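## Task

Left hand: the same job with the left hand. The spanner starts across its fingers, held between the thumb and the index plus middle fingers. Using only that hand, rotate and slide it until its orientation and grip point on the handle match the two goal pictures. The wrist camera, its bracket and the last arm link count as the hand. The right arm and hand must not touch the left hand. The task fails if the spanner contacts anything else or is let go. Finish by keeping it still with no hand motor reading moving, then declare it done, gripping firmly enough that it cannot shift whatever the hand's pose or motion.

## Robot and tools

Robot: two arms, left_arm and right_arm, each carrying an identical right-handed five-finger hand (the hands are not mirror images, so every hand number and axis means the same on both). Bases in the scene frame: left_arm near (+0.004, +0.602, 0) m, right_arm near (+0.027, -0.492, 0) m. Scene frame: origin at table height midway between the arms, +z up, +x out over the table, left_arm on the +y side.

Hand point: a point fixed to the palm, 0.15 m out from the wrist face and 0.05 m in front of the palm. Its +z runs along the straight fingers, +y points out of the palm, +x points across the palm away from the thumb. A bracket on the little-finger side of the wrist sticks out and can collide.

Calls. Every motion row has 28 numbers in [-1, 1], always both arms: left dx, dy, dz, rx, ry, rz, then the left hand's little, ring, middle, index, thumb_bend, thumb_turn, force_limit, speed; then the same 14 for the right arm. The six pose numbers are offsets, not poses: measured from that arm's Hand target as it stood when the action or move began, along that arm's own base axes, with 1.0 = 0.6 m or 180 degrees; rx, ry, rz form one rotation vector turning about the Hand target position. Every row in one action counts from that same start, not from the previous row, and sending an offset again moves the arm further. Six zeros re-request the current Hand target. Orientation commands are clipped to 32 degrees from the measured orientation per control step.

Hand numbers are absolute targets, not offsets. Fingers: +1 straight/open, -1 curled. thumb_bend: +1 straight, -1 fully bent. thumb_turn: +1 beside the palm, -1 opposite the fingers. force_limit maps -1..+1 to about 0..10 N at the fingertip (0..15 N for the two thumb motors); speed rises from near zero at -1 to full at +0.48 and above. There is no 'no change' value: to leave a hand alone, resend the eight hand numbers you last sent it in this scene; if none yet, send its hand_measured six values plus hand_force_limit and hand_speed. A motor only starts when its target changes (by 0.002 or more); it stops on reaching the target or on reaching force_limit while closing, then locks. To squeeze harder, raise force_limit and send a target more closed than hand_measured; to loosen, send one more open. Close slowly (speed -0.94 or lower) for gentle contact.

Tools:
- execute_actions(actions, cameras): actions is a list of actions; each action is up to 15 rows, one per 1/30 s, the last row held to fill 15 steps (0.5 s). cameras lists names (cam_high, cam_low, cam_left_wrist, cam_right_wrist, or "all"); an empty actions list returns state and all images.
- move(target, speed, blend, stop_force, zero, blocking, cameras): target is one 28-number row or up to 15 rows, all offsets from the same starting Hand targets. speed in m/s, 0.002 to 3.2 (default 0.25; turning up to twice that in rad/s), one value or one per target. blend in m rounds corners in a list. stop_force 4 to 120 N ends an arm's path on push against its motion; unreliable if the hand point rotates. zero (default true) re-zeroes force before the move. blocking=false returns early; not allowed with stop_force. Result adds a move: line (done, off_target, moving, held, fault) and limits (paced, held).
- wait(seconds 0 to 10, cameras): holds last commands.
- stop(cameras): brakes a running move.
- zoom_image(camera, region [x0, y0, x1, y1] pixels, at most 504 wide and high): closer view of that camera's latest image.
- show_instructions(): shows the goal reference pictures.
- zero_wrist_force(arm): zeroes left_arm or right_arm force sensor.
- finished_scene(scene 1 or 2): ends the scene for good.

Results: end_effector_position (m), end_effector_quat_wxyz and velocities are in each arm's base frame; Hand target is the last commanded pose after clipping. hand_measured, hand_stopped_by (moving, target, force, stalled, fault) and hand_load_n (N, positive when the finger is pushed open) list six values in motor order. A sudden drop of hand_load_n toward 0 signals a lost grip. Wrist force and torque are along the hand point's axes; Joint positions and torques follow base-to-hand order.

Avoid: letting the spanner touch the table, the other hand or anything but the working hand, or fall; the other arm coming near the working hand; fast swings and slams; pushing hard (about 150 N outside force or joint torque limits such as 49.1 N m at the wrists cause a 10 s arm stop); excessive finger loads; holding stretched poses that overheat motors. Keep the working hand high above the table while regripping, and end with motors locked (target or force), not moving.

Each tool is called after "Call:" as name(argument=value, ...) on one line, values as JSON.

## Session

Call:
show_instructions()

Call:
execute_actions(actions=[])

Call:
zoom_image(camera="cam_low", region=[410, 30, 550, 140])

Reference images for this scene: goal picture from the wrist camera place, goal picture from beyond the fingertips, FIVE-FINGER HAND page 1.

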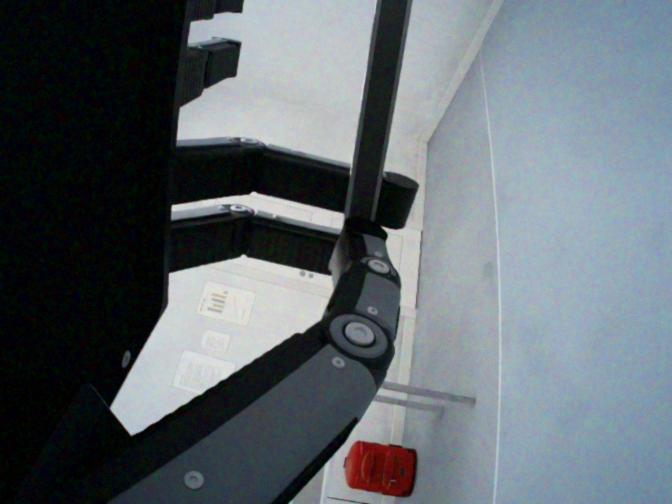

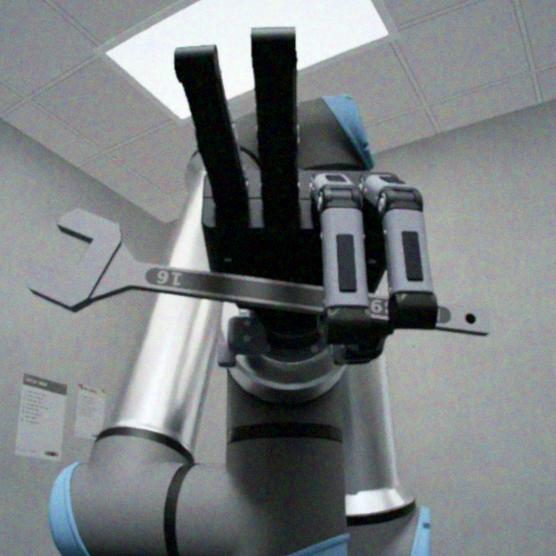

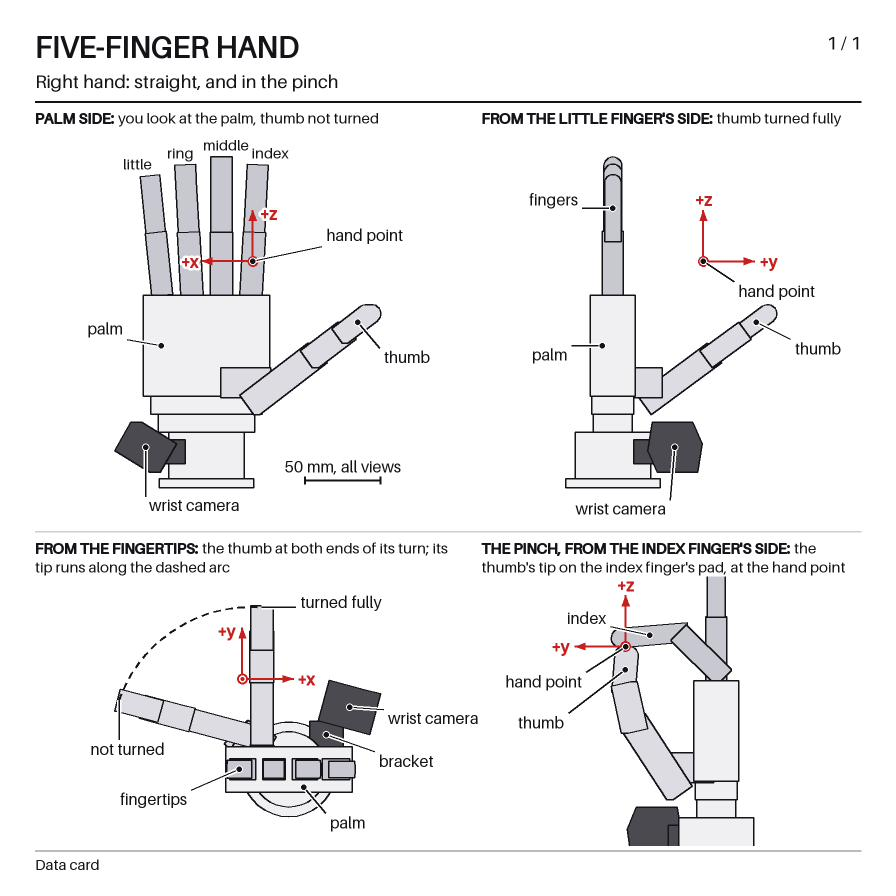

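Scene clock: 0.00 s.
left_arm: end_effector_position=(+0.4388, -0.5622, +0.3146) hand_measured=(+1.000, +1.000, -0.180, -0.182, +0.026, -0.900) hand_load_n=(+0.0, +0.0, +13.5, +12.5, +0.5, -0.5) hand_stopped_by=(target, target, force, force, target, target) hand_force_limit=1.00 hand_speed=-0.90 end_effector_quat_wxyz=(+0.192, -0.201, +0.667, -0.691) | right_arm: end_effector_position=(+0.0468, -0.4512, +0.6539) hand_measured=(+1.000, +1.000, +1.000, +1.000, +1.000, +1.000) hand_load_n=(+0.0, +0.0, +0.0, +0.0, +0.0, +0.0) hand_stopped_by=(target, target, target, target, target, target) hand_force_limit=0.00 hand_speed=-0.80 end_effector_quat_wxyz=(-0.037, +0.775, +0.626, -0.076)
Joint positions: left_arm=[-1.318 -1.283 2.427 -4.316 -1.261 -0.013] | right_arm=[-1.925 -1.69 1.431 1.737 1.711 -1.72]
Joint velocities: within noise
Joint torques (N m): no reading
Wrist force (N): no reading
Wrist torque (N m): no reading
Wrist force, peak (N): no reading
Hand target: left_arm +0.4388, -0.5622, +0.3146; +0.192, -0.201, +0.667, -0.691 | right_arm +0.0468, -0.4512, +0.6539; -0.037, +0.775, +0.626, -0.076
camera_calibration:
cam_left_wrist: T_world_to_cam=[[-0.211338, -0.196692, -0.957418, 0.287705], [0.478037, 0.833593, -0.276774, 0.354567], [0.852536, -0.516174, -0.0821444, -0.517283], [0, 0, 0, 1]] pos_world=[0.332309, -0.505984, 0.331097]
cam_right_wrist: T_world_to_cam=[[0.986077, 0.0802435, -0.145645, 0.0817959], [0.149838, -0.808593, 0.568969, -0.751542], [-0.0721117, -0.582871, -0.809359, 0.382527], [0, 0, 0, 1]] pos_world=[0.0595372, -0.391291, 0.749118]

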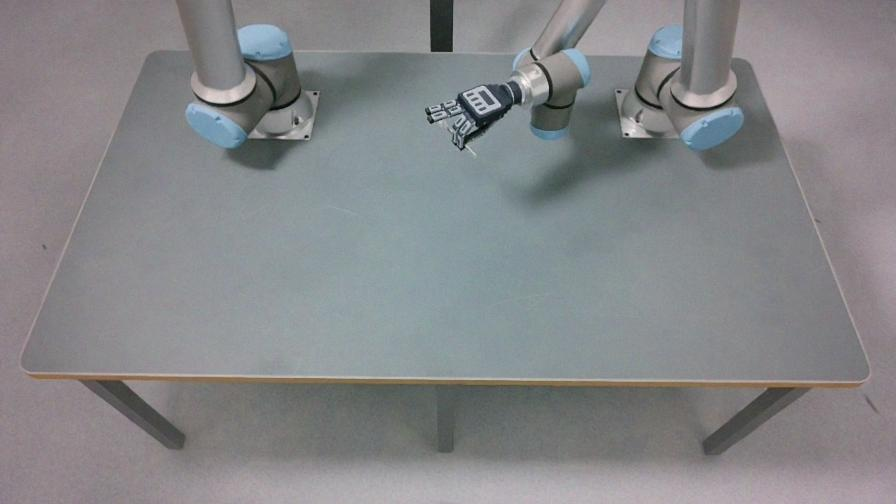

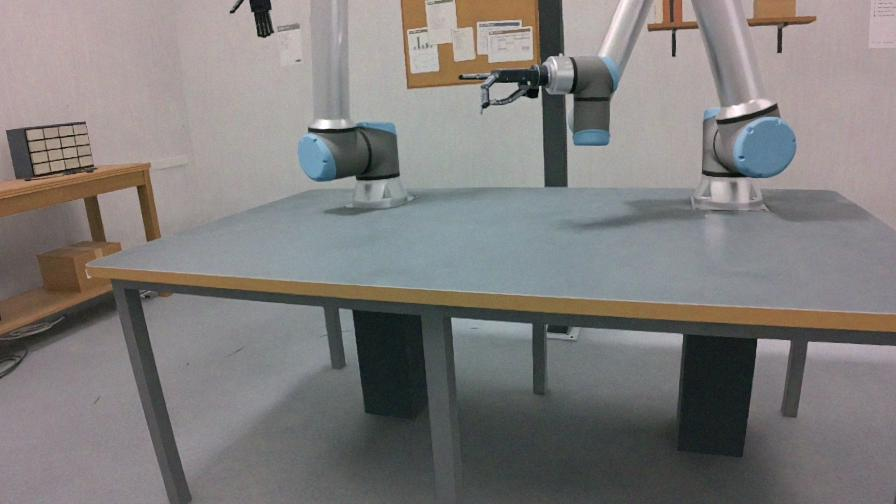

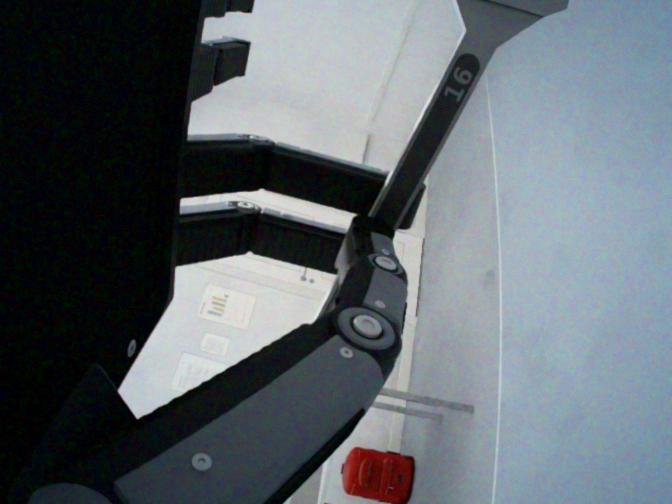

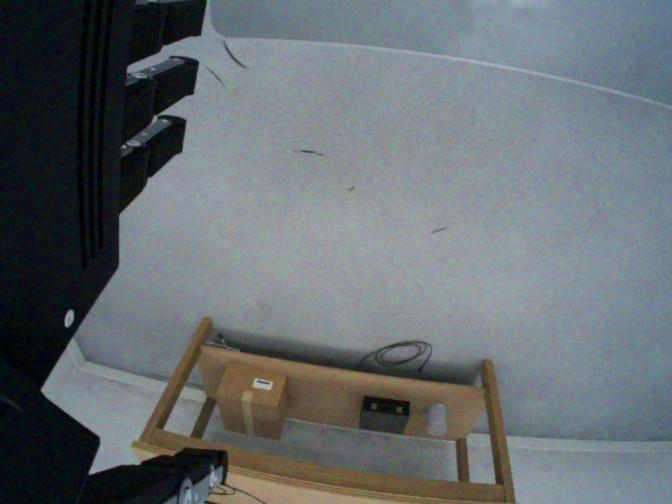

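Scaled by 3.600 from the camera's 896x504 image, which has a finer 1280x720 frame.

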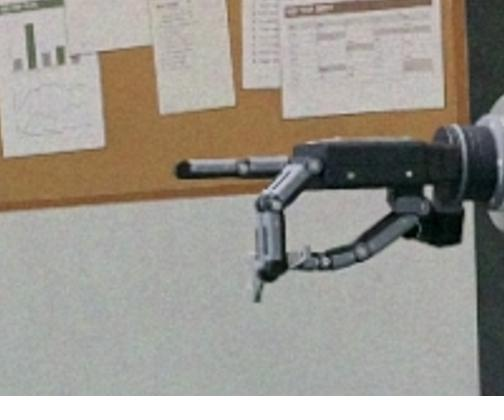

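Call:
move(target=[0,0,0,0.326,-0.516,0.018,1,1,-0.18,-0.182,0.026,-0.9,1,-0.9,0,0,0,0,0,0,1,1,1,1,1,1,0,-0.8], speed=0.5)

Call:
execute_actions(actions=[[[0,0,0,0,0,0,1,1,-0.162,-0.164,0.026,-0.9,1,-0.9,0,0,0,0,0,0,1,1,1,1,1,1,0,-0.8]]], cameras=["cam_left_wrist","cam_low"])

Call:
zoom_image(camera="cam_low", region=[430, 50, 550, 170])

Scene clock: 7.80 s.
left_arm: end_effector_position=(+0.4389, -0.5622, +0.3146) hand_measured=(+1.000, +1.000, -0.178, -0.182, +0.026, -0.900) hand_load_n=(+0.0, +0.0, +12.5, +12.0, +0.5, -0.5) hand_stopped_by=(target, target, force, force, target, target) hand_force_limit=1.00 hand_speed=-0.90 end_effector_quat_wxyz=(+0.676, +0.431, +0.548, -0.240) | right_arm: end_effector_position=(+0.0468, -0.4512, +0.6539) hand_measured=(+1.000, +1.000, +1.000, +1.000, +1.000, +1.000) hand_load_n=(+0.0, +0.0, +0.0, +0.0, +0.0, +0.0) hand_stopped_by=(target, target, target, target, target, target) hand_force_limit=0.00 hand_speed=-0.80 end_effector_quat_wxyz=(-0.037, +0.775, +0.626, -0.076)
Joint positions: left_arm=[-1.357 -1.02 2.429 -4.581 -1.22 1.907] | right_arm=[-1.925 -1.69 1.431 1.737 1.711 -1.72]
Joint torques (N m): left_arm=[-13.43 -58.86 -8.45 0.55 2.95 2.31] | right_arm=[-2.02 -28.16 -32.88 3.89 0.44 0.18]
Wrist force (N): left_arm=[3.4 -4.4 -0.3] | right_arm=[0.4 -0.2 0.2]
Wrist torque (N m): left_arm=[-0.35 -0.35 -0.22] | right_arm=[-0.04 -0.06 0.02]
Wrist force, peak (N): left_arm=[3.8 -4.4 -0.4] | right_arm=[0.6 -0.3 0.4]
Hand target: left_arm +0.4388, -0.5622, +0.3146; +0.676, +0.431, +0.548, -0.240 | right_arm +0.0468, -0.4512, +0.6539; -0.037, +0.775, +0.626, -0.076
Off the commanded pose: left_arm 0.000 m, 0 deg | right_arm 0.000 m, 0 deg.
move: done

Scene clock: 8.50 s.
left_arm: end_effector_position=(+0.4388, -0.5622, +0.3146) hand_measured=(+1.000, +1.000, -0.162, -0.164, +0.026, -0.900) hand_load_n=(-0.5, +0.0, +2.5, +3.0, +0.0, -0.5) hand_stopped_by=(target, target, target, target, target, target) hand_force_limit=1.00 hand_speed=-0.90 end_effector_quat_wxyz=(+0.676, +0.431, +0.548, -0.240) | right_arm: end_effector_position=(+0.0468, -0.4512, +0.6539) hand_measured=(+1.000, +1.000, +1.000, +1.000, +1.000, +1.000) hand_load_n=(+0.0, +0.0, +0.0, +0.0, +0.0, +0.0) hand_stopped_by=(target, target, target, target, target, target) hand_force_limit=0.00 hand_speed=-0.80 end_effector_quat_wxyz=(-0.037, +0.775, +0.626, -0.076)
Joint positions: left_arm=[-1.357 -1.02 2.429 -4.581 -1.22 1.907] | right_arm=[-1.925 -1.69 1.431 1.737 1.711 -1.72]
Joint torques (N m): left_arm=[-13.06 -60.1 -0.16 0.43 2.78 2.68] | right_arm=[-1.23 -29.48 -33.21 4.29 0.44 -0.09]
Wrist force (N): left_arm=[3.1 -4.4 -0.1] | right_arm=[0.3 -0.2 0.2]
Wrist torque (N m): left_arm=[-0.36 -0.32 -0.29] | right_arm=[-0.05 -0.05 0.01]
Wrist force, peak (N): left_arm=[3.3 -4.5 -0.4] | right_arm=[0.2 -0.3 0.5]
Hand target: left_arm +0.4388, -0.5622, +0.3146; +0.676, +0.431, +0.548, -0.240 | right_arm +0.0468, -0.4512, +0.6539; -0.037, +0.775, +0.626, -0.076
Off the commanded pose: left_arm 0.000 m, 0 deg | right_arm 0.000 m, 0 deg.
camera_calibration:
cam_left_wrist: T_world_to_cam=[[0.85611, 0.513244, 0.0604664, -0.101786], [-0.293409, 0.3864, 0.874417, 0.0795258], [0.425425, -0.766339, 0.481392, -0.647815], [0, 0, 0, 1]] pos_world=[0.386071, -0.474934, 0.248469]
Images, in order (width x height): cam_low 896x504, cam_left_wrist 672x504.

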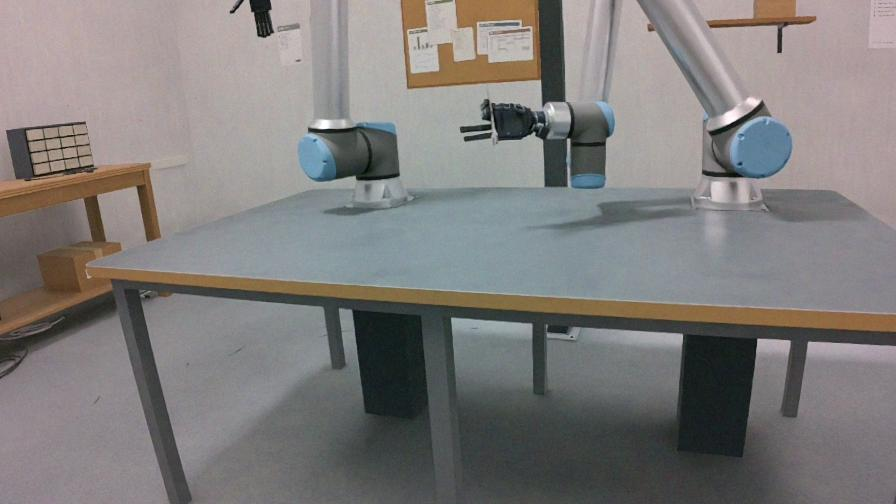

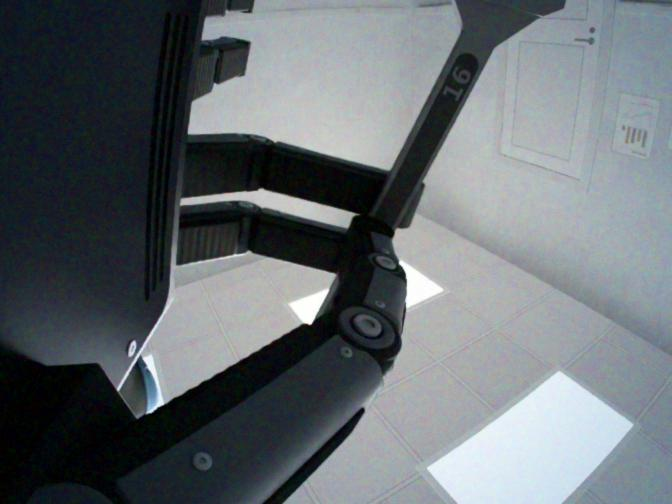

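Scaled by 4.200 from the camera's 896x504 image, which has a finer 1280x720 frame.

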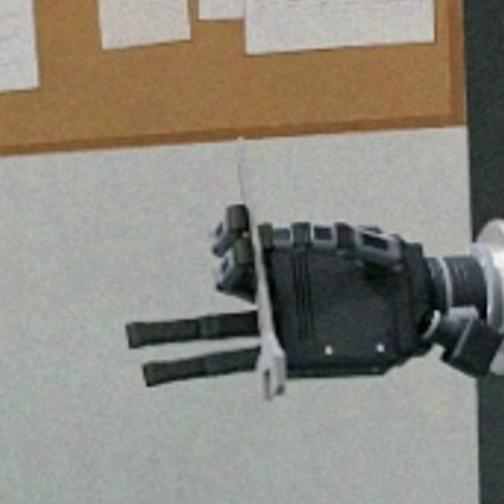

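Call:
execute_actions(actions=[[[0,0,0,0,0,0,1,1,-0.1575,-0.1595,0.026,-0.9,1,-0.9,0,0,0,0,0,0,1,1,1,1,1,1,0,-0.8],[0,0,0,0,0,0,1,1,-0.1575,-0.1595,0.026,-0.9,1,-0.9,0,0,0,0,0,0,1,1,1,1,1,1,0,-0.8],[0,0,0,0,0,0,1,1,-0.1575,-0.1595,0.026,-0.9,1,-0.9,0,0,0,0,0,0,1,1,1,1,1,1,0,-0.8],[0,0,0,0,0,0,1,1,-0.1575,-0.1595,0.026,-0.9,1,-0.9,0,0,0,0,0,0,1,1,1,1,1,1,0,-0.8],[0,0,0,0,0,0,1,1,-0.164,-0.166,0.026,-0.9,1,-0.9,0,0,0,0,0,0,1,1,1,1,1,1,0,-0.8]]], cameras=["cam_left_wrist"])

Scene clock: 11.60 s.
left_arm: end_effector_position=(+0.4388, -0.5622, +0.3146) hand_measured=(+1.000, +1.000, -0.164, -0.166, +0.026, -0.900) hand_load_n=(-0.5, +0.0, +3.5, +4.0, +0.5, -0.5) hand_stopped_by=(target, target, target, target, target, target) hand_force_limit=1.00 hand_speed=-0.90 end_effector_quat_wxyz=(+0.676, +0.431, +0.548, -0.240) | right_arm: end_effector_position=(+0.0468, -0.4512, +0.6539) hand_measured=(+1.000, +1.000, +1.000, +1.000, +1.000, +1.000) hand_load_n=(+0.0, +0.0, +0.0, +0.0, +0.0, +0.0) hand_stopped_by=(target, target, target, target, target, target) hand_force_limit=0.00 hand_speed=-0.80 end_effector_quat_wxyz=(-0.037, +0.775, +0.626, -0.076)
Joint positions: left_arm=[-1.357 -1.02 2.429 -4.581 -1.22 1.907] | right_arm=[-1.925 -1.69 1.431 1.737 1.711 -1.72]
Joint torques (N m): left_arm=[-13.56 -60.03 -0.57 0.47 2.81 2.74] | right_arm=[-2.43 -30.37 -33.11 4.32 0.23 -0.02]
Wrist force (N): left_arm=[3.3 -4.3 0.0] | right_arm=[0.3 -0.2 0.0]
Wrist torque (N m): left_arm=[-0.36 -0.34 -0.28] | right_arm=[-0.04 -0.05 0.02]
Wrist force, peak (N): left_arm=[3.4 -4.8 -0.3] | right_arm=[0.5 0.0 0.4]
Hand target: left_arm +0.4388, -0.5622, +0.3146; +0.676, +0.431, +0.548, -0.240 | right_arm +0.0468, -0.4512, +0.6539; -0.037, +0.775, +0.626, -0.076
Off the commanded pose: left_arm 0.000 m, 0 deg | right_arm 0.000 m, 0 deg.
camera_calibration:
cam_left_wrist: T_world_to_cam=[[0.85611, 0.513244, 0.0604664, -0.101786], [-0.293409, 0.3864, 0.874417, 0.0795258], [0.425425, -0.766339, 0.481392, -0.647815], [0, 0, 0, 1]] pos_world=[0.386071, -0.474934, 0.248469]
Images, in order (width x height): cam_left_wrist 672x504.

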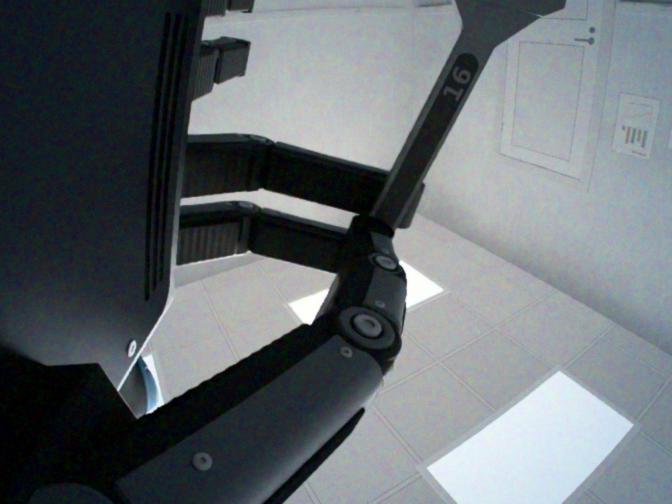

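Call:
execute_actions(actions=[[[0,0,0,0,0,0,1,1,-0.1562,-0.1582,0.026,-0.9,1,-0.9,0,0,0,0,0,0,1,1,1,1,1,1,0,-0.8],[0,0,0,0,0,0,1,1,-0.1562,-0.1582,0.026,-0.9,1,-0.9,0,0,0,0,0,0,1,1,1,1,1,1,0,-0.8],[0,0,0,0,0,0,1,1,-0.1562,-0.1582,0.026,-0.9,1,-0.9,0,0,0,0,0,0,1,1,1,1,1,1,0,-0.8],[0,0,0,0,0,0,1,1,-0.1562,-0.1582,0.026,-0.9,1,-0.9,0,0,0,0,0,0,1,1,1,1,1,1,0,-0.8],[0,0,0,0,0,0,1,1,-0.164,-0.166,0.026,-0.9,1,-0.9,0,0,0,0,0,0,1,1,1,1,1,1,0,-0.8]]], cameras=["cam_left_wrist"])

Scene clock: 13.67 s.
left_arm: end_effector_position=(+0.4388, -0.5622, +0.3146) hand_measured=(+1.000, +1.000, -0.164, -0.166, +0.026, -0.900) hand_load_n=(+0.0, +0.0, +3.5, +4.0, +0.0, -1.0) hand_stopped_by=(target, target, target, target, target, target) hand_force_limit=1.00 hand_speed=-0.90 end_effector_quat_wxyz=(+0.676, +0.431, +0.548, -0.240) | right_arm: end_effector_position=(+0.0468, -0.4512, +0.6539) hand_measured=(+1.000, +1.000, +1.000, +1.000, +1.000, +1.000) hand_load_n=(+0.0, +0.0, +0.0, +0.0, +0.0, +0.0) hand_stopped_by=(target, target, target, target, target, target) hand_force_limit=0.00 hand_speed=-0.80 end_effector_quat_wxyz=(-0.037, +0.775, +0.626, -0.076)
Joint positions: left_arm=[-1.357 -1.02 2.429 -4.581 -1.22 1.907] | right_arm=[-1.925 -1.69 1.431 1.737 1.711 -1.72]
Joint torques (N m): left_arm=[-13.19 -60.88 -0.44 0.19 2.66 2.89] | right_arm=[-1.57 -31.76 -32.84 3.9 0.26 0.15]
Wrist force (N): left_arm=[3.2 -4.3 -0.1] | right_arm=[0.4 -0.1 0.0]
Wrist torque (N m): left_arm=[-0.35 -0.34 -0.28] | right_arm=[-0.01 -0.07 0.02]
Wrist force, peak (N): left_arm=[3.4 -4.5 -0.3] | right_arm=[0.1 -0.5 0.5]
Hand target: left_arm +0.4388, -0.5622, +0.3146; +0.676, +0.431, +0.548, -0.240 | right_arm +0.0468, -0.4512, +0.6539; -0.037, +0.775, +0.626, -0.076
Off the commanded pose: left_arm 0.000 m, 0 deg | right_arm 0.000 m, 0 deg.
camera_calibration:
cam_left_wrist: T_world_to_cam=[[0.85611, 0.513244, 0.0604664, -0.101786], [-0.293409, 0.3864, 0.874417, 0.0795258], [0.425425, -0.766339, 0.481392, -0.647815], [0, 0, 0, 1]] pos_world=[0.386071, -0.474934, 0.248469]
Images, in order (width x height): cam_left_wrist 672x504.

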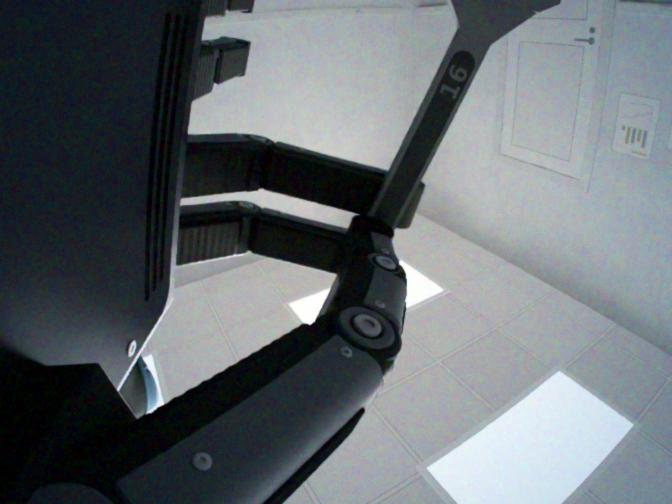

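Call:
execute_actions(actions=[[[0,0,0,0,0,0,1,1,-0.1556,-0.1576,0.026,-0.9,1,-0.9,0,0,0,0,0,0,1,1,1,1,1,1,0,-0.8],[0,0,0,0,0,0,1,1,-0.1556,-0.1576,0.026,-0.9,1,-0.9,0,0,0,0,0,0,1,1,1,1,1,1,0,-0.8],[0,0,0,0,0,0,1,1,-0.1556,-0.1576,0.026,-0.9,1,-0.9,0,0,0,0,0,0,1,1,1,1,1,1,0,-0.8],[0,0,0,0,0,0,1,1,-0.1556,-0.1576,0.026,-0.9,1,-0.9,0,0,0,0,0,0,1,1,1,1,1,1,0,-0.8],[0,0,0,0,0,0,1,1,-0.164,-0.166,0.026,-0.9,1,-0.9,0,0,0,0,0,0,1,1,1,1,1,1,0,-0.8]]], cameras=["cam_left_wrist"])

Scene clock: 16.33 s.
left_arm: end_effector_position=(+0.4388, -0.5622, +0.3146) hand_measured=(+1.000, +1.000, -0.164, -0.166, +0.026, -0.900) hand_load_n=(+0.0, +0.0, +4.0, +4.0, +0.0, -0.5) hand_stopped_by=(target, target, target, target, target, target) hand_force_limit=1.00 hand_speed=-0.90 end_effector_quat_wxyz=(+0.676, +0.431, +0.548, -0.240) | right_arm: end_effector_position=(+0.0468, -0.4512, +0.6539) hand_measured=(+1.000, +1.000, +1.000, +1.000, +1.000, +1.000) hand_load_n=(+0.0, +0.0, +0.0, +0.0, +0.0, +0.0) hand_stopped_by=(target, target, target, target, target, target) hand_force_limit=0.00 hand_speed=-0.80 end_effector_quat_wxyz=(-0.037, +0.775, +0.626, -0.076)
Joint positions: left_arm=[-1.357 -1.02 2.429 -4.581 -1.22 1.907] | right_arm=[-1.925 -1.69 1.431 1.737 1.711 -1.72]
Joint torques (N m): left_arm=[-12.67 -58.41 -1.05 -0.31 2.42 2.7] | right_arm=[-3.03 -31.03 -34 3.97 0.16 0.13]
Wrist force (N): left_arm=[3.2 -4.4 0.0] | right_arm=[0.3 -0.2 0.4]
Wrist torque (N m): left_arm=[-0.37 -0.33 -0.28] | right_arm=[-0.05 -0.05 0.01]
Wrist force, peak (N): left_arm=[3.5 -4.5 0.0] | right_arm=[0.3 -0.2 0.6]
Hand target: left_arm +0.4388, -0.5622, +0.3146; +0.676, +0.431, +0.548, -0.240 | right_arm +0.0468, -0.4512, +0.6539; -0.037, +0.775, +0.626, -0.076
Off the commanded pose: left_arm 0.000 m, 0 deg | right_arm 0.000 m, 0 deg.
camera_calibration:
cam_left_wrist: T_world_to_cam=[[0.85611, 0.513244, 0.0604664, -0.101786], [-0.293409, 0.3864, 0.874417, 0.0795258], [0.425425, -0.766339, 0.481392, -0.647815], [0, 0, 0, 1]] pos_world=[0.386071, -0.474934, 0.248469]
Images, in order (width x height): cam_left_wrist 672x504.

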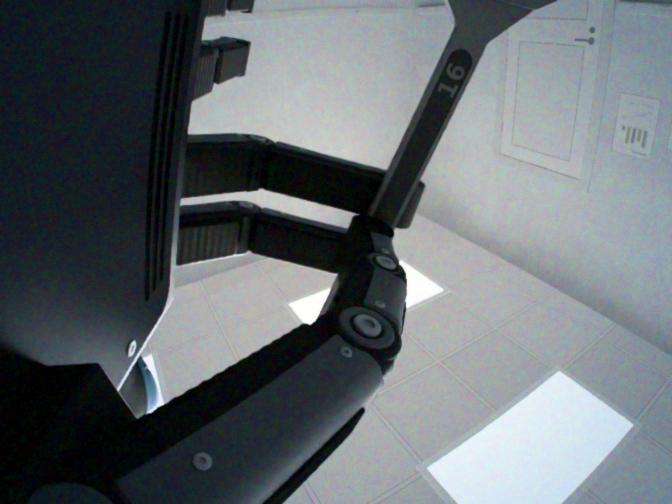

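Call:
execute_actions(actions=[[[0,0,0,0,0,0,1,1,-0.1548,-0.1568,0.026,-0.9,1,-0.9,0,0,0,0,0,0,1,1,1,1,1,1,0,-0.8],[0,0,0,0,0,0,1,1,-0.1548,-0.1568,0.026,-0.9,1,-0.9,0,0,0,0,0,0,1,1,1,1,1,1,0,-0.8],[0,0,0,0,0,0,1,1,-0.1548,-0.1568,0.026,-0.9,1,-0.9,0,0,0,0,0,0,1,1,1,1,1,1,0,-0.8],[0,0,0,0,0,0,1,1,-0.1548,-0.1568,0.026,-0.9,1,-0.9,0,0,0,0,0,0,1,1,1,1,1,1,0,-0.8],[0,0,0,0,0,0,1,1,-0.164,-0.166,0.026,-0.9,1,-0.9,0,0,0,0,0,0,1,1,1,1,1,1,0,-0.8]]], cameras=["cam_left_wrist"])

Scene clock: 18.60 s.
left_arm: end_effector_position=(+0.4388, -0.5622, +0.3146) hand_measured=(+1.000, +1.000, -0.164, -0.166, +0.026, -0.900) hand_load_n=(+0.0, +0.0, +3.5, +4.5, +0.0, -1.0) hand_stopped_by=(target, target, target, target, target, target) hand_force_limit=1.00 hand_speed=-0.90 end_effector_quat_wxyz=(+0.676, +0.431, +0.548, -0.240) | right_arm: end_effector_position=(+0.0468, -0.4512, +0.6539) hand_measured=(+1.000, +1.000, +1.000, +1.000, +1.000, +1.000) hand_load_n=(+0.0, +0.0, +0.0, +0.0, +0.0, +0.0) hand_stopped_by=(target, target, target, target, target, target) hand_force_limit=0.00 hand_speed=-0.80 end_effector_quat_wxyz=(-0.037, +0.775, +0.626, -0.076)
Joint positions: left_arm=[-1.357 -1.02 2.429 -4.581 -1.22 1.907] | right_arm=[-1.925 -1.69 1.431 1.737 1.711 -1.72]
Joint torques (N m): left_arm=[-11.39 -57.99 -1.69 -0.49 1.9 2.61] | right_arm=[-0.07 -29.88 -34.15 4.09 0.46 -0.39]
Wrist force (N): left_arm=[3.3 -4.6 0.1] | right_arm=[0.2 -0.3 0.2]
Wrist torque (N m): left_arm=[-0.41 -0.34 -0.28] | right_arm=[-0.06 -0.04 0.00]
Wrist force, peak (N): left_arm=[3.3 -4.8 -0.4] | right_arm=[0.5 -0.7 0.4]
Hand target: left_arm +0.4388, -0.5622, +0.3146; +0.676, +0.431, +0.548, -0.240 | right_arm +0.0468, -0.4512, +0.6539; -0.037, +0.775, +0.626, -0.076
Off the commanded pose: left_arm 0.000 m, 0 deg | right_arm 0.000 m, 0 deg.
camera_calibration:
cam_left_wrist: T_world_to_cam=[[0.85611, 0.513244, 0.0604664, -0.101786], [-0.293409, 0.3864, 0.874417, 0.0795258], [0.425425, -0.766339, 0.481392, -0.647815], [0, 0, 0, 1]] pos_world=[0.386071, -0.474934, 0.248469]
Images, in order (width x height): cam_left_wrist 672x504.

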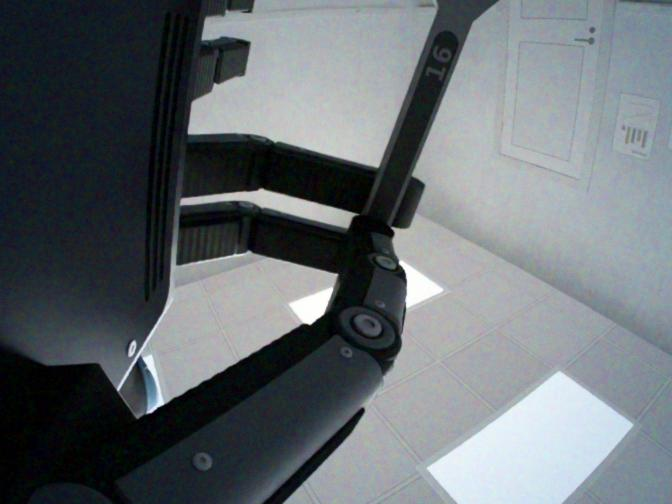

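Call:
execute_actions(actions=[[[0,0,0,0,0,0,1,1,-0.1548,-0.1568,0.026,-0.9,1,-0.9,0,0,0,0,0,0,1,1,1,1,1,1,0,-0.8],[0,0,0,0,0,0,1,1,-0.1548,-0.1568,0.026,-0.9,1,-0.9,0,0,0,0,0,0,1,1,1,1,1,1,0,-0.8],[0,0,0,0,0,0,1,1,-0.1548,-0.1568,0.026,-0.9,1,-0.9,0,0,0,0,0,0,1,1,1,1,1,1,0,-0.8],[0,0,0,0,0,0,1,1,-0.1548,-0.1568,0.026,-0.9,1,-0.9,0,0,0,0,0,0,1,1,1,1,1,1,0,-0.8],[0,0,0,0,0,0,1,1,-0.1548,-0.1568,0.026,-0.9,1,-0.9,0,0,0,0,0,0,1,1,1,1,1,1,0,-0.8],[0,0,0,0,0,0,1,1,-0.164,-0.166,0.026,-0.9,1,-0.9,0,0,0,0,0,0,1,1,1,1,1,1,0,-0.8]]], cameras=["cam_left_wrist"])

Scene clock: 21.03 s.
left_arm: end_effector_position=(+0.4388, -0.5622, +0.3146) hand_measured=(+1.000, +1.000, -0.164, -0.166, +0.026, -0.900) hand_load_n=(+0.0, +0.0, +3.0, +4.5, +0.0, -0.5) hand_stopped_by=(target, target, target, target, target, target) hand_force_limit=1.00 hand_speed=-0.90 end_effector_quat_wxyz=(+0.676, +0.431, +0.548, -0.240) | right_arm: end_effector_position=(+0.0468, -0.4512, +0.6539) hand_measured=(+1.000, +1.000, +1.000, +1.000, +1.000, +1.000) hand_load_n=(+0.0, +0.5, +0.0, +0.0, +0.0, +0.0) hand_stopped_by=(target, target, target, target, target, target) hand_force_limit=0.00 hand_speed=-0.80 end_effector_quat_wxyz=(-0.037, +0.775, +0.626, -0.076)
Joint positions: left_arm=[-1.357 -1.02 2.429 -4.581 -1.22 1.907] | right_arm=[-1.925 -1.69 1.431 1.737 1.711 -1.72]
Joint torques (N m): left_arm=[-11.39 -56.78 -1.35 -1.04 1.53 2.65] | right_arm=[-0.51 -32.32 -34.15 4.13 0.37 0.02]
Wrist force (N): left_arm=[3.5 -4.3 -0.3] | right_arm=[0.1 -0.5 0.3]
Wrist torque (N m): left_arm=[-0.33 -0.36 -0.26] | right_arm=[-0.09 -0.01 -0.01]
Wrist force, peak (N): left_arm=[3.3 -4.7 -0.4] | right_arm=[0.4 -0.1 0.7]
Hand target: left_arm +0.4388, -0.5622, +0.3146; +0.676, +0.431, +0.548, -0.240 | right_arm +0.0468, -0.4512, +0.6539; -0.037, +0.775, +0.626, -0.076
Off the commanded pose: left_arm 0.000 m, 0 deg | right_arm 0.000 m, 0 deg.
camera_calibration:
cam_left_wrist: T_world_to_cam=[[0.85611, 0.513244, 0.0604664, -0.101786], [-0.293409, 0.3864, 0.874417, 0.0795258], [0.425425, -0.766339, 0.481392, -0.647815], [0, 0, 0, 1]] pos_world=[0.386071, -0.474934, 0.248469]
Images, in order (width x height): cam_left_wrist 672x504.

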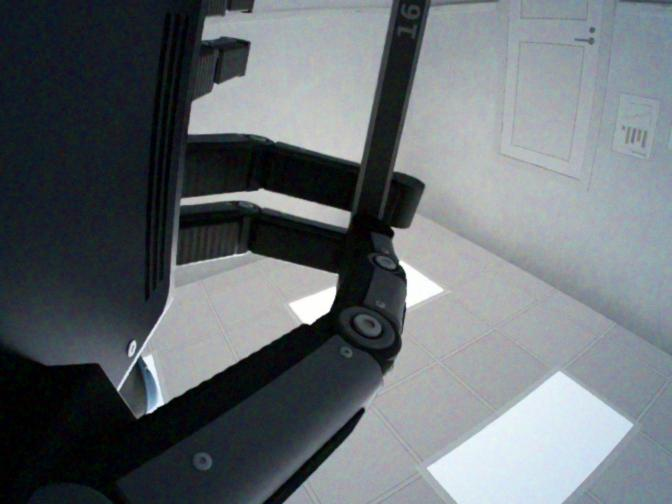

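Call:
execute_actions(actions=[], cameras=["cam_low"])

Call:
zoom_image(camera="cam_low", region=[440, 80, 530, 170])

Scene clock: 21.90 s.
left_arm: end_effector_position=(+0.4388, -0.5622, +0.3146) hand_measured=(+1.000, +1.000, -0.164, -0.166, +0.026, -0.900) hand_load_n=(-0.5, +0.0, +3.5, +4.5, +0.0, -0.5) hand_stopped_by=(target, target, target, target, target, target) hand_force_limit=1.00 hand_speed=-0.90 end_effector_quat_wxyz=(+0.676, +0.431, +0.548, -0.240) | right_arm: end_effector_position=(+0.0468, -0.4512, +0.6539) hand_measured=(+1.000, +1.000, +1.000, +1.000, +1.000, +1.000) hand_load_n=(+0.0, +0.0, +0.0, +0.0, +0.0, +0.0) hand_stopped_by=(target, target, target, target, target, target) hand_force_limit=0.00 hand_speed=-0.80 end_effector_quat_wxyz=(-0.037, +0.775, +0.626, -0.076)
Joint positions: left_arm=[-1.357 -1.02 2.429 -4.581 -1.22 1.907] | right_arm=[-1.925 -1.69 1.431 1.737 1.711 -1.72]
Joint velocities: within noise
Joint torques (N m): left_arm=[-12.06 -57.72 -2.07 -0.9 1.12 2.35] | right_arm=[-0.97 -29.97 -33.93 4.27 0.28 -0.4]
Wrist force (N): left_arm=[3.4 -4.3 -0.2] | right_arm=[0.2 -0.2 0.5]
Wrist torque (N m): left_arm=[-0.35 -0.36 -0.26] | right_arm=[-0.05 -0.04 0.01]
Wrist force, peak (N): left_arm=[3.2 -4.7 -0.1] | right_arm=[0.6 0.1 0.1]
Hand target: left_arm +0.4388, -0.5622, +0.3146; +0.676, +0.431, +0.548, -0.240 | right_arm +0.0468, -0.4512, +0.6539; -0.037, +0.775, +0.626, -0.076
Off the commanded pose: left_arm 0.000 m, 0 deg | right_arm 0.000 m, 0 deg.
Images, in order (width x height): cam_low 896x504.

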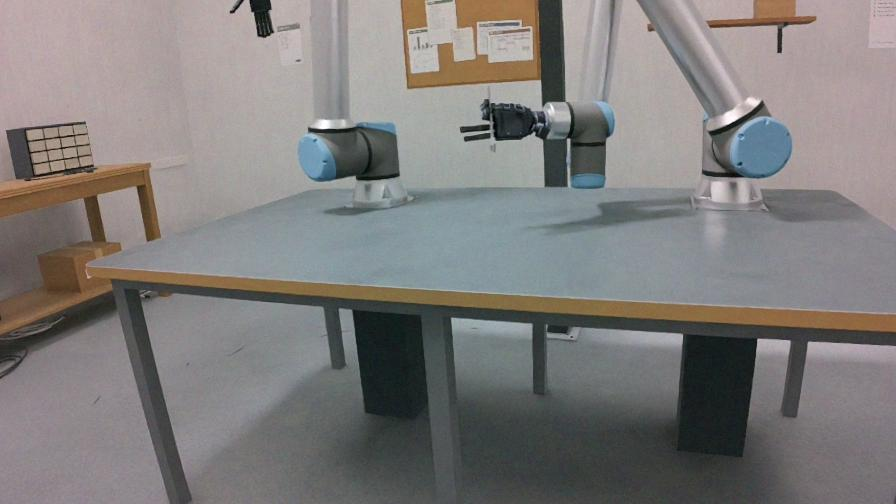

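Scaled by 5.600 from the camera's 896x504 image, which has a finer 1280x720 frame.

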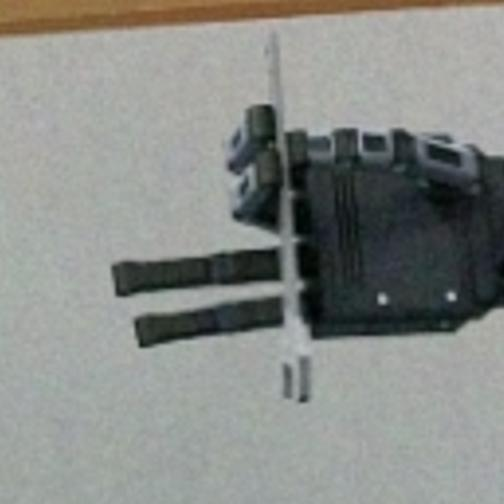

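Call:
execute_actions(actions=[[[0,0,0,0,0,0,1,1,-0.1545,-0.1565,0.026,-0.9,1,-0.9,0,0,0,0,0,0,1,1,1,1,1,1,0,-0.8],[0,0,0,0,0,0,1,1,-0.1545,-0.1565,0.026,-0.9,1,-0.9,0,0,0,0,0,0,1,1,1,1,1,1,0,-0.8],[0,0,0,0,0,0,1,1,-0.1545,-0.1565,0.026,-0.9,1,-0.9,0,0,0,0,0,0,1,1,1,1,1,1,0,-0.8],[0,0,0,0,0,0,1,1,-0.1545,-0.1565,0.026,-0.9,1,-0.9,0,0,0,0,0,0,1,1,1,1,1,1,0,-0.8],[0,0,0,0,0,0,1,1,-0.164,-0.166,0.026,-0.9,1,-0.9,0,0,0,0,0,0,1,1,1,1,1,1,0,-0.8]]], cameras=["cam_left_wrist","cam_low"])

Call:
zoom_image(camera="cam_low", region=[440, 80, 530, 170])

Scene clock: 26.13 s.
left_arm: end_effector_position=(+0.4388, -0.5622, +0.3146) hand_measured=(+1.000, +1.000, -0.164, -0.166, +0.026, -0.900) hand_load_n=(+0.0, +0.0, +3.5, +4.5, +0.0, -0.5) hand_stopped_by=(target, target, target, target, target, target) hand_force_limit=1.00 hand_speed=-0.90 end_effector_quat_wxyz=(+0.676, +0.431, +0.548, -0.240) | right_arm: end_effector_position=(+0.0468, -0.4512, +0.6539) hand_measured=(+1.000, +1.000, +1.000, +1.000, +1.000, +1.000) hand_load_n=(+0.0, +0.0, +0.0, +0.0, -0.5, +0.0) hand_stopped_by=(target, target, target, target, target, target) hand_force_limit=0.00 hand_speed=-0.80 end_effector_quat_wxyz=(-0.037, +0.775, +0.626, -0.076)
Joint positions: left_arm=[-1.357 -1.02 2.429 -4.581 -1.22 1.907] | right_arm=[-1.925 -1.69 1.431 1.737 1.711 -1.72]
Joint torques (N m): left_arm=[-8.81 -57.87 -2.59 -1.44 0.61 2.34] | right_arm=[-0.12 -30.97 -33.72 4.04 0.5 -0.33]
Wrist force (N): left_arm=[3.2 -4.4 -0.2] | right_arm=[0.3 -0.3 0.3]
Wrist torque (N m): left_arm=[-0.36 -0.33 -0.28] | right_arm=[-0.07 -0.05 0.01]
Wrist force, peak (N): left_arm=[3.5 -4.6 -0.4] | right_arm=[0.4 -0.2 0.7]
Hand target: left_arm +0.4388, -0.5622, +0.3146; +0.676, +0.431, +0.548, -0.240 | right_arm +0.0468, -0.4512, +0.6539; -0.037, +0.775, +0.626, -0.076
Off the commanded pose: left_arm 0.000 m, 0 deg | right_arm 0.000 m, 0 deg.
camera_calibration:
cam_left_wrist: T_world_to_cam=[[0.85611, 0.513244, 0.0604664, -0.101786], [-0.293409, 0.3864, 0.874417, 0.0795258], [0.425425, -0.766339, 0.481392, -0.647815], [0, 0, 0, 1]] pos_world=[0.386071, -0.474934, 0.248469]
Images, in order (width x height): cam_low 896x504, cam_left_wrist 672x504.

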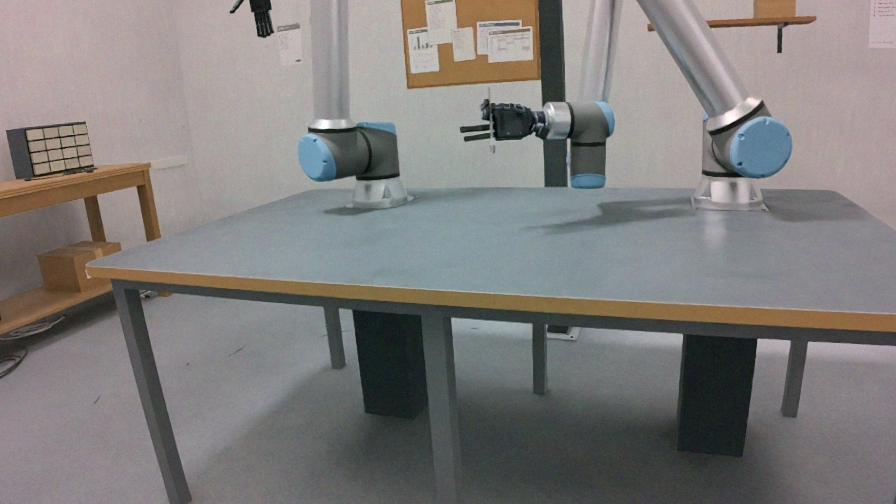

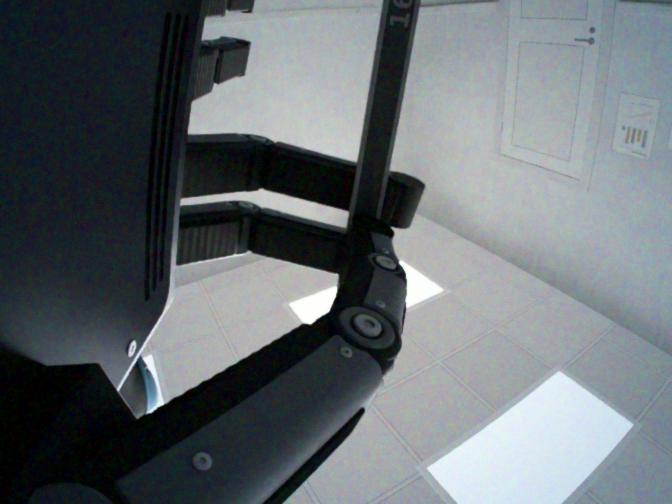

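Scaled by 5.600 from the camera's 896x504 image, which has a finer 1280x720 frame.

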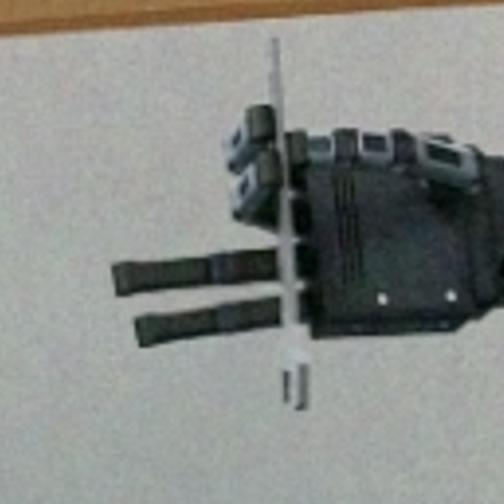

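Call:
move(target=[0,0,0,-0.0445,0.0704,-0.0024,1,1,-0.166,-0.168,0.026,-0.9,1,-0.9,0,0,0,0,0,0,1,1,1,1,1,1,0,-0.8], speed=0.4)

Call:
execute_actions(actions=[[[0,0,0,0,0,0,1,1,-0.1545,-0.1565,0.026,-0.9,1,-0.9,0,0,0,0,0,0,1,1,1,1,1,1,0,-0.8],[0,0,0,0,0,0,1,1,-0.1545,-0.1565,0.026,-0.9,1,-0.9,0,0,0,0,0,0,1,1,1,1,1,1,0,-0.8],[0,0,0,0,0,0,1,1,-0.1545,-0.1565,0.026,-0.9,1,-0.9,0,0,0,0,0,0,1,1,1,1,1,1,0,-0.8],[0,0,0,0,0,0,1,1,-0.1545,-0.1565,0.026,-0.9,1,-0.9,0,0,0,0,0,0,1,1,1,1,1,1,0,-0.8],[0,0,0,0,0,0,1,1,-0.164,-0.166,0.026,-0.9,1,-0.9,0,0,0,0,0,0,1,1,1,1,1,1,0,-0.8]]], cameras=["cam_left_wrist","cam_low"])

Call:
zoom_image(camera="cam_low", region=[440, 80, 530, 170])

Scene clock: 29.63 s.
left_arm: end_effector_position=(+0.4388, -0.5622, +0.3147) hand_measured=(+1.000, +1.000, -0.164, -0.166, +0.026, -0.900) hand_load_n=(+0.0, +0.0, +4.5, +5.5, +0.0, -1.0) hand_stopped_by=(target, target, target, target, target, target) hand_force_limit=1.00 hand_speed=-0.90 end_effector_quat_wxyz=(+0.639, +0.356, +0.599, -0.326) | right_arm: end_effector_position=(+0.0468, -0.4512, +0.6539) hand_measured=(+1.000, +1.000, +1.000, +1.000, +1.000, +1.000) hand_load_n=(+0.0, +0.0, +0.0, +0.0, +0.0, +0.0) hand_stopped_by=(target, target, target, target, target, target) hand_force_limit=0.00 hand_speed=-0.80 end_effector_quat_wxyz=(-0.037, +0.775, +0.626, -0.076)
Joint positions: left_arm=[-1.383 -1.055 2.433 -4.551 -1.195 1.646] | right_arm=[-1.925 -1.69 1.431 1.737 1.711 -1.72]
Joint torques (N m): left_arm=[10.96 -40.44 -7.83 -4.38 -2.98 -2.42] | right_arm=[0.97 -33.02 -34.32 4.2 0.46 -0.45]
Wrist force (N): left_arm=[3.3 -3.6 -0.3] | right_arm=[0.2 -0.1 0.2]
Wrist torque (N m): left_arm=[-0.30 -0.32 -0.42] | right_arm=[-0.04 -0.03 0.01]
Wrist force, peak (N): left_arm=[3.4 -4.8 -0.2] | right_arm=[0.6 -0.3 0.6]
Hand target: left_arm +0.4388, -0.5622, +0.3146; +0.639, +0.355, +0.599, -0.326 | right_arm +0.0468, -0.4512, +0.6539; -0.037, +0.775, +0.626, -0.076
Off the commanded pose: left_arm 0.000 m, 0 deg | right_arm 0.000 m, 0 deg.
move: done

Scene clock: 30.33 s.
left_arm: end_effector_position=(+0.4388, -0.5622, +0.3146) hand_measured=(+1.000, +1.000, -0.164, -0.166, +0.026, -0.900) hand_load_n=(+0.0, +0.0, +3.0, +4.5, +0.5, -0.5) hand_stopped_by=(target, target, target, target, target, target) hand_force_limit=1.00 hand_speed=-0.90 end_effector_quat_wxyz=(+0.639, +0.355, +0.599, -0.326) | right_arm: end_effector_position=(+0.0468, -0.4512, +0.6539) hand_measured=(+1.000, +1.000, +1.000, +1.000, +1.000, +1.000) hand_load_n=(+0.0, +0.0, +0.0, +0.0, +0.0, +0.0) hand_stopped_by=(target, target, target, target, target, target) hand_force_limit=0.00 hand_speed=-0.80 end_effector_quat_wxyz=(-0.037, +0.775, +0.626, -0.076)
Joint positions: left_arm=[-1.383 -1.055 2.433 -4.551 -1.195 1.646] | right_arm=[-1.925 -1.69 1.431 1.737 1.711 -1.72]
Joint torques (N m): left_arm=[12.01 -37.66 -19.45 -4.5 -2.95 -2.64] | right_arm=[-1.84 -30.86 -33.96 4.21 0.24 -0.43]
Wrist force (N): left_arm=[3.3 -3.6 -0.1] | right_arm=[0.3 -0.3 0.2]
Wrist torque (N m): left_arm=[-0.29 -0.33 -0.37] | right_arm=[-0.06 -0.05 0.01]
Wrist force, peak (N): left_arm=[3.5 -3.7 -0.1] | right_arm=[0.4 -0.5 0.5]
Hand target: left_arm +0.4388, -0.5622, +0.3146; +0.639, +0.355, +0.599, -0.326 | right_arm +0.0468, -0.4512, +0.6539; -0.037, +0.775, +0.626, -0.076
Off the commanded pose: left_arm 0.000 m, 0 deg | right_arm 0.000 m, 0 deg.
camera_calibration:
cam_left_wrist: T_world_to_cam=[[0.844465, 0.496997, -0.199682, -0.024026], [-0.0976409, 0.509411, 0.854966, 0.0689028], [0.526636, -0.702491, 0.478707, -0.65547], [0, 0, 0, 1]] pos_world=[0.372211, -0.483621, 0.250071]
Images, in order (width x height): cam_low 896x504, cam_left_wrist 672x504.

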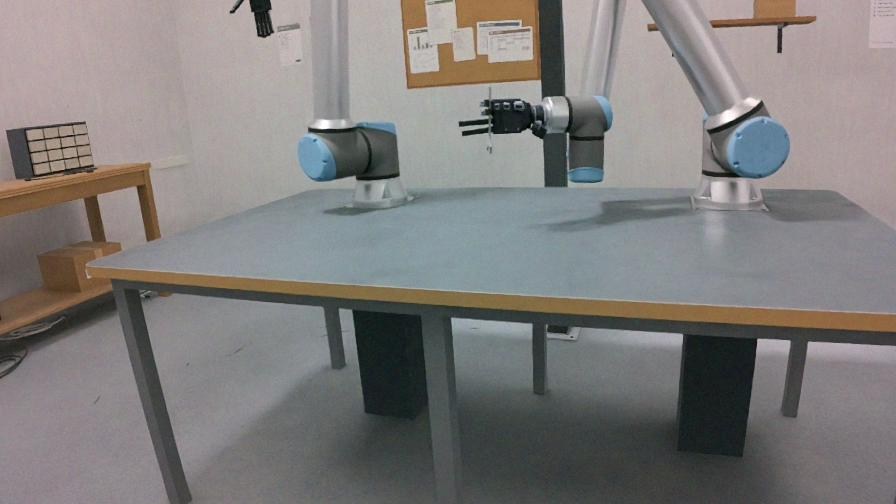

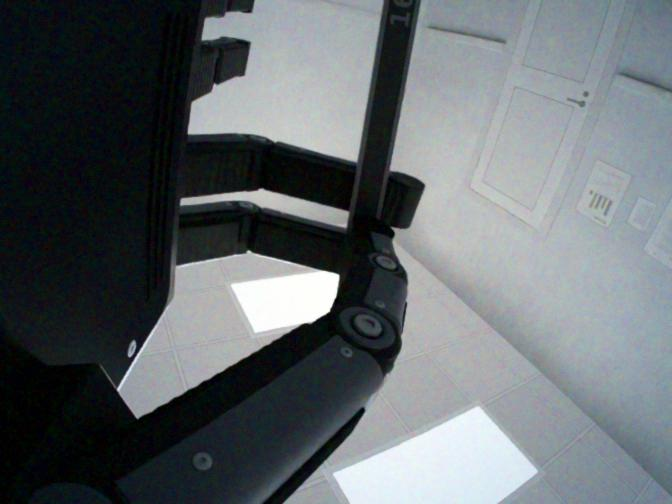

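Scaled by 5.600 from the camera's 896x504 image, which has a finer 1280x720 frame.

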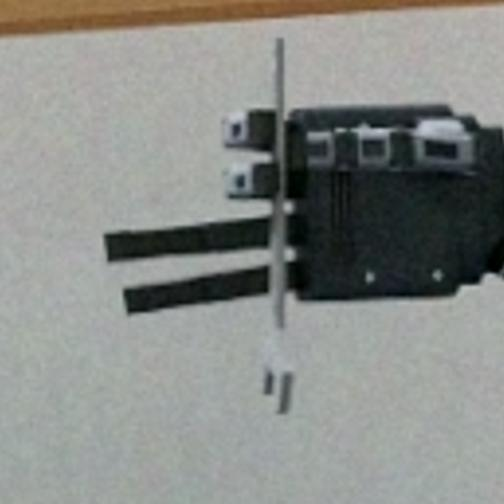

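Call:
execute_actions(actions=[[[0,0,0,0,0,0,1,1,-0.1543,-0.1563,0.026,-0.9,1,-0.9,0,0,0,0,0,0,1,1,1,1,1,1,0,-0.8],[0,0,0,0,0,0,1,1,-0.1543,-0.1563,0.026,-0.9,1,-0.9,0,0,0,0,0,0,1,1,1,1,1,1,0,-0.8],[0,0,0,0,0,0,1,1,-0.1543,-0.1563,0.026,-0.9,1,-0.9,0,0,0,0,0,0,1,1,1,1,1,1,0,-0.8],[0,0,0,0,0,0,1,1,-0.1543,-0.1563,0.026,-0.9,1,-0.9,0,0,0,0,0,0,1,1,1,1,1,1,0,-0.8],[0,0,0,0,0,0,1,1,-0.1543,-0.1563,0.026,-0.9,1,-0.9,0,0,0,0,0,0,1,1,1,1,1,1,0,-0.8],[0,0,0,0,0,0,1,1,-0.164,-0.166,0.026,-0.9,1,-0.9,0,0,0,0,0,0,1,1,1,1,1,1,0,-0.8]]], cameras=["cam_left_wrist","cam_low"])

Call:
zoom_image(camera="cam_low", region=[440, 80, 530, 170])

Scene clock: 32.63 s.
left_arm: end_effector_position=(+0.4388, -0.5622, +0.3146) hand_measured=(+1.000, +1.000, -0.164, -0.166, +0.026, -0.900) hand_load_n=(+0.0, +0.0, +3.0, +4.5, +0.5, -1.0) hand_stopped_by=(target, target, target, target, target, target) hand_force_limit=1.00 hand_speed=-0.90 end_effector_quat_wxyz=(+0.639, +0.355, +0.599, -0.326) | right_arm: end_effector_position=(+0.0468, -0.4512, +0.6539) hand_measured=(+1.000, +1.000, +1.000, +1.000, +1.000, +1.000) hand_load_n=(+0.0, +0.0, +0.0, +0.0, -0.5, +0.0) hand_stopped_by=(target, target, target, target, target, target) hand_force_limit=0.00 hand_speed=-0.80 end_effector_quat_wxyz=(-0.037, +0.775, +0.626, -0.076)
Joint positions: left_arm=[-1.383 -1.055 2.433 -4.551 -1.195 1.646] | right_arm=[-1.925 -1.69 1.431 1.737 1.711 -1.72]
Joint torques (N m): left_arm=[9.05 -38.17 -19.97 -4.18 -2.95 -2.58] | right_arm=[-0.41 -32.68 -34.21 4.16 0.83 0.02]
Wrist force (N): left_arm=[3.3 -3.4 0.1] | right_arm=[0.5 -0.1 0.4]
Wrist torque (N m): left_arm=[-0.29 -0.33 -0.37] | right_arm=[-0.04 -0.09 0.03]
Wrist force, peak (N): left_arm=[3.3 -3.9 -0.2] | right_arm=[0.6 -0.1 0.2]
Hand target: left_arm +0.4388, -0.5622, +0.3146; +0.639, +0.355, +0.599, -0.326 | right_arm +0.0468, -0.4512, +0.6539; -0.037, +0.775, +0.626, -0.076
Off the commanded pose: left_arm 0.000 m, 0 deg | right_arm 0.000 m, 0 deg.
camera_calibration:
cam_left_wrist: T_world_to_cam=[[0.844449, 0.497017, -0.199698, -0.0240067], [-0.0977115, 0.509508, 0.8549, 0.0689932], [0.526647, -0.702407, 0.478818, -0.655461], [0, 0, 0, 1]] pos_world=[0.372211, -0.483621, 0.250071]
Images, in order (width x height): cam_low 896x504, cam_left_wrist 672x504.

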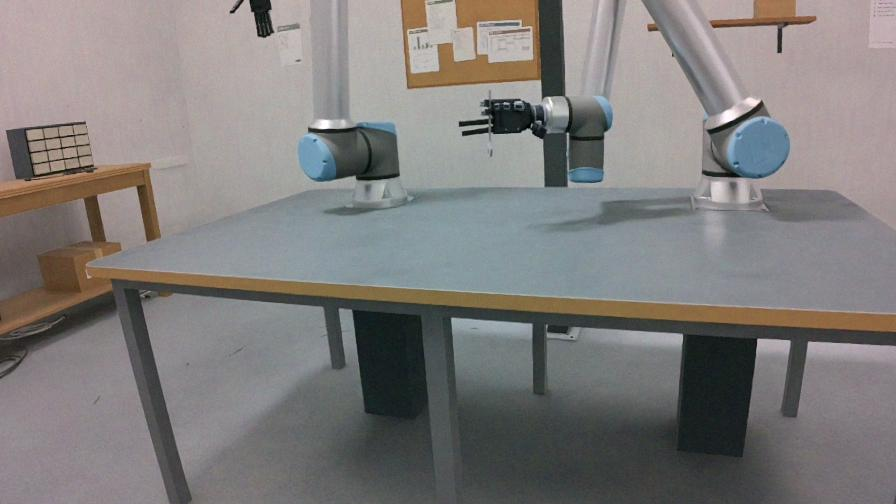

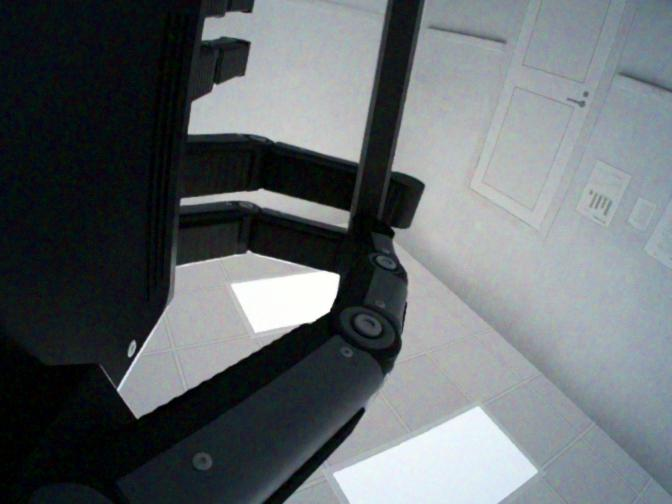

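Scaled by 5.600 from the camera's 896x504 image, which has a finer 1280x720 frame.

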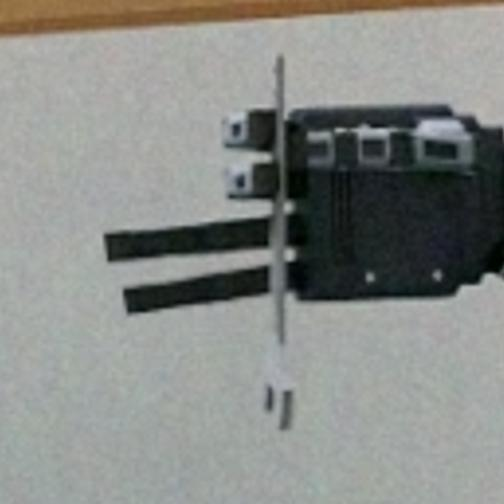

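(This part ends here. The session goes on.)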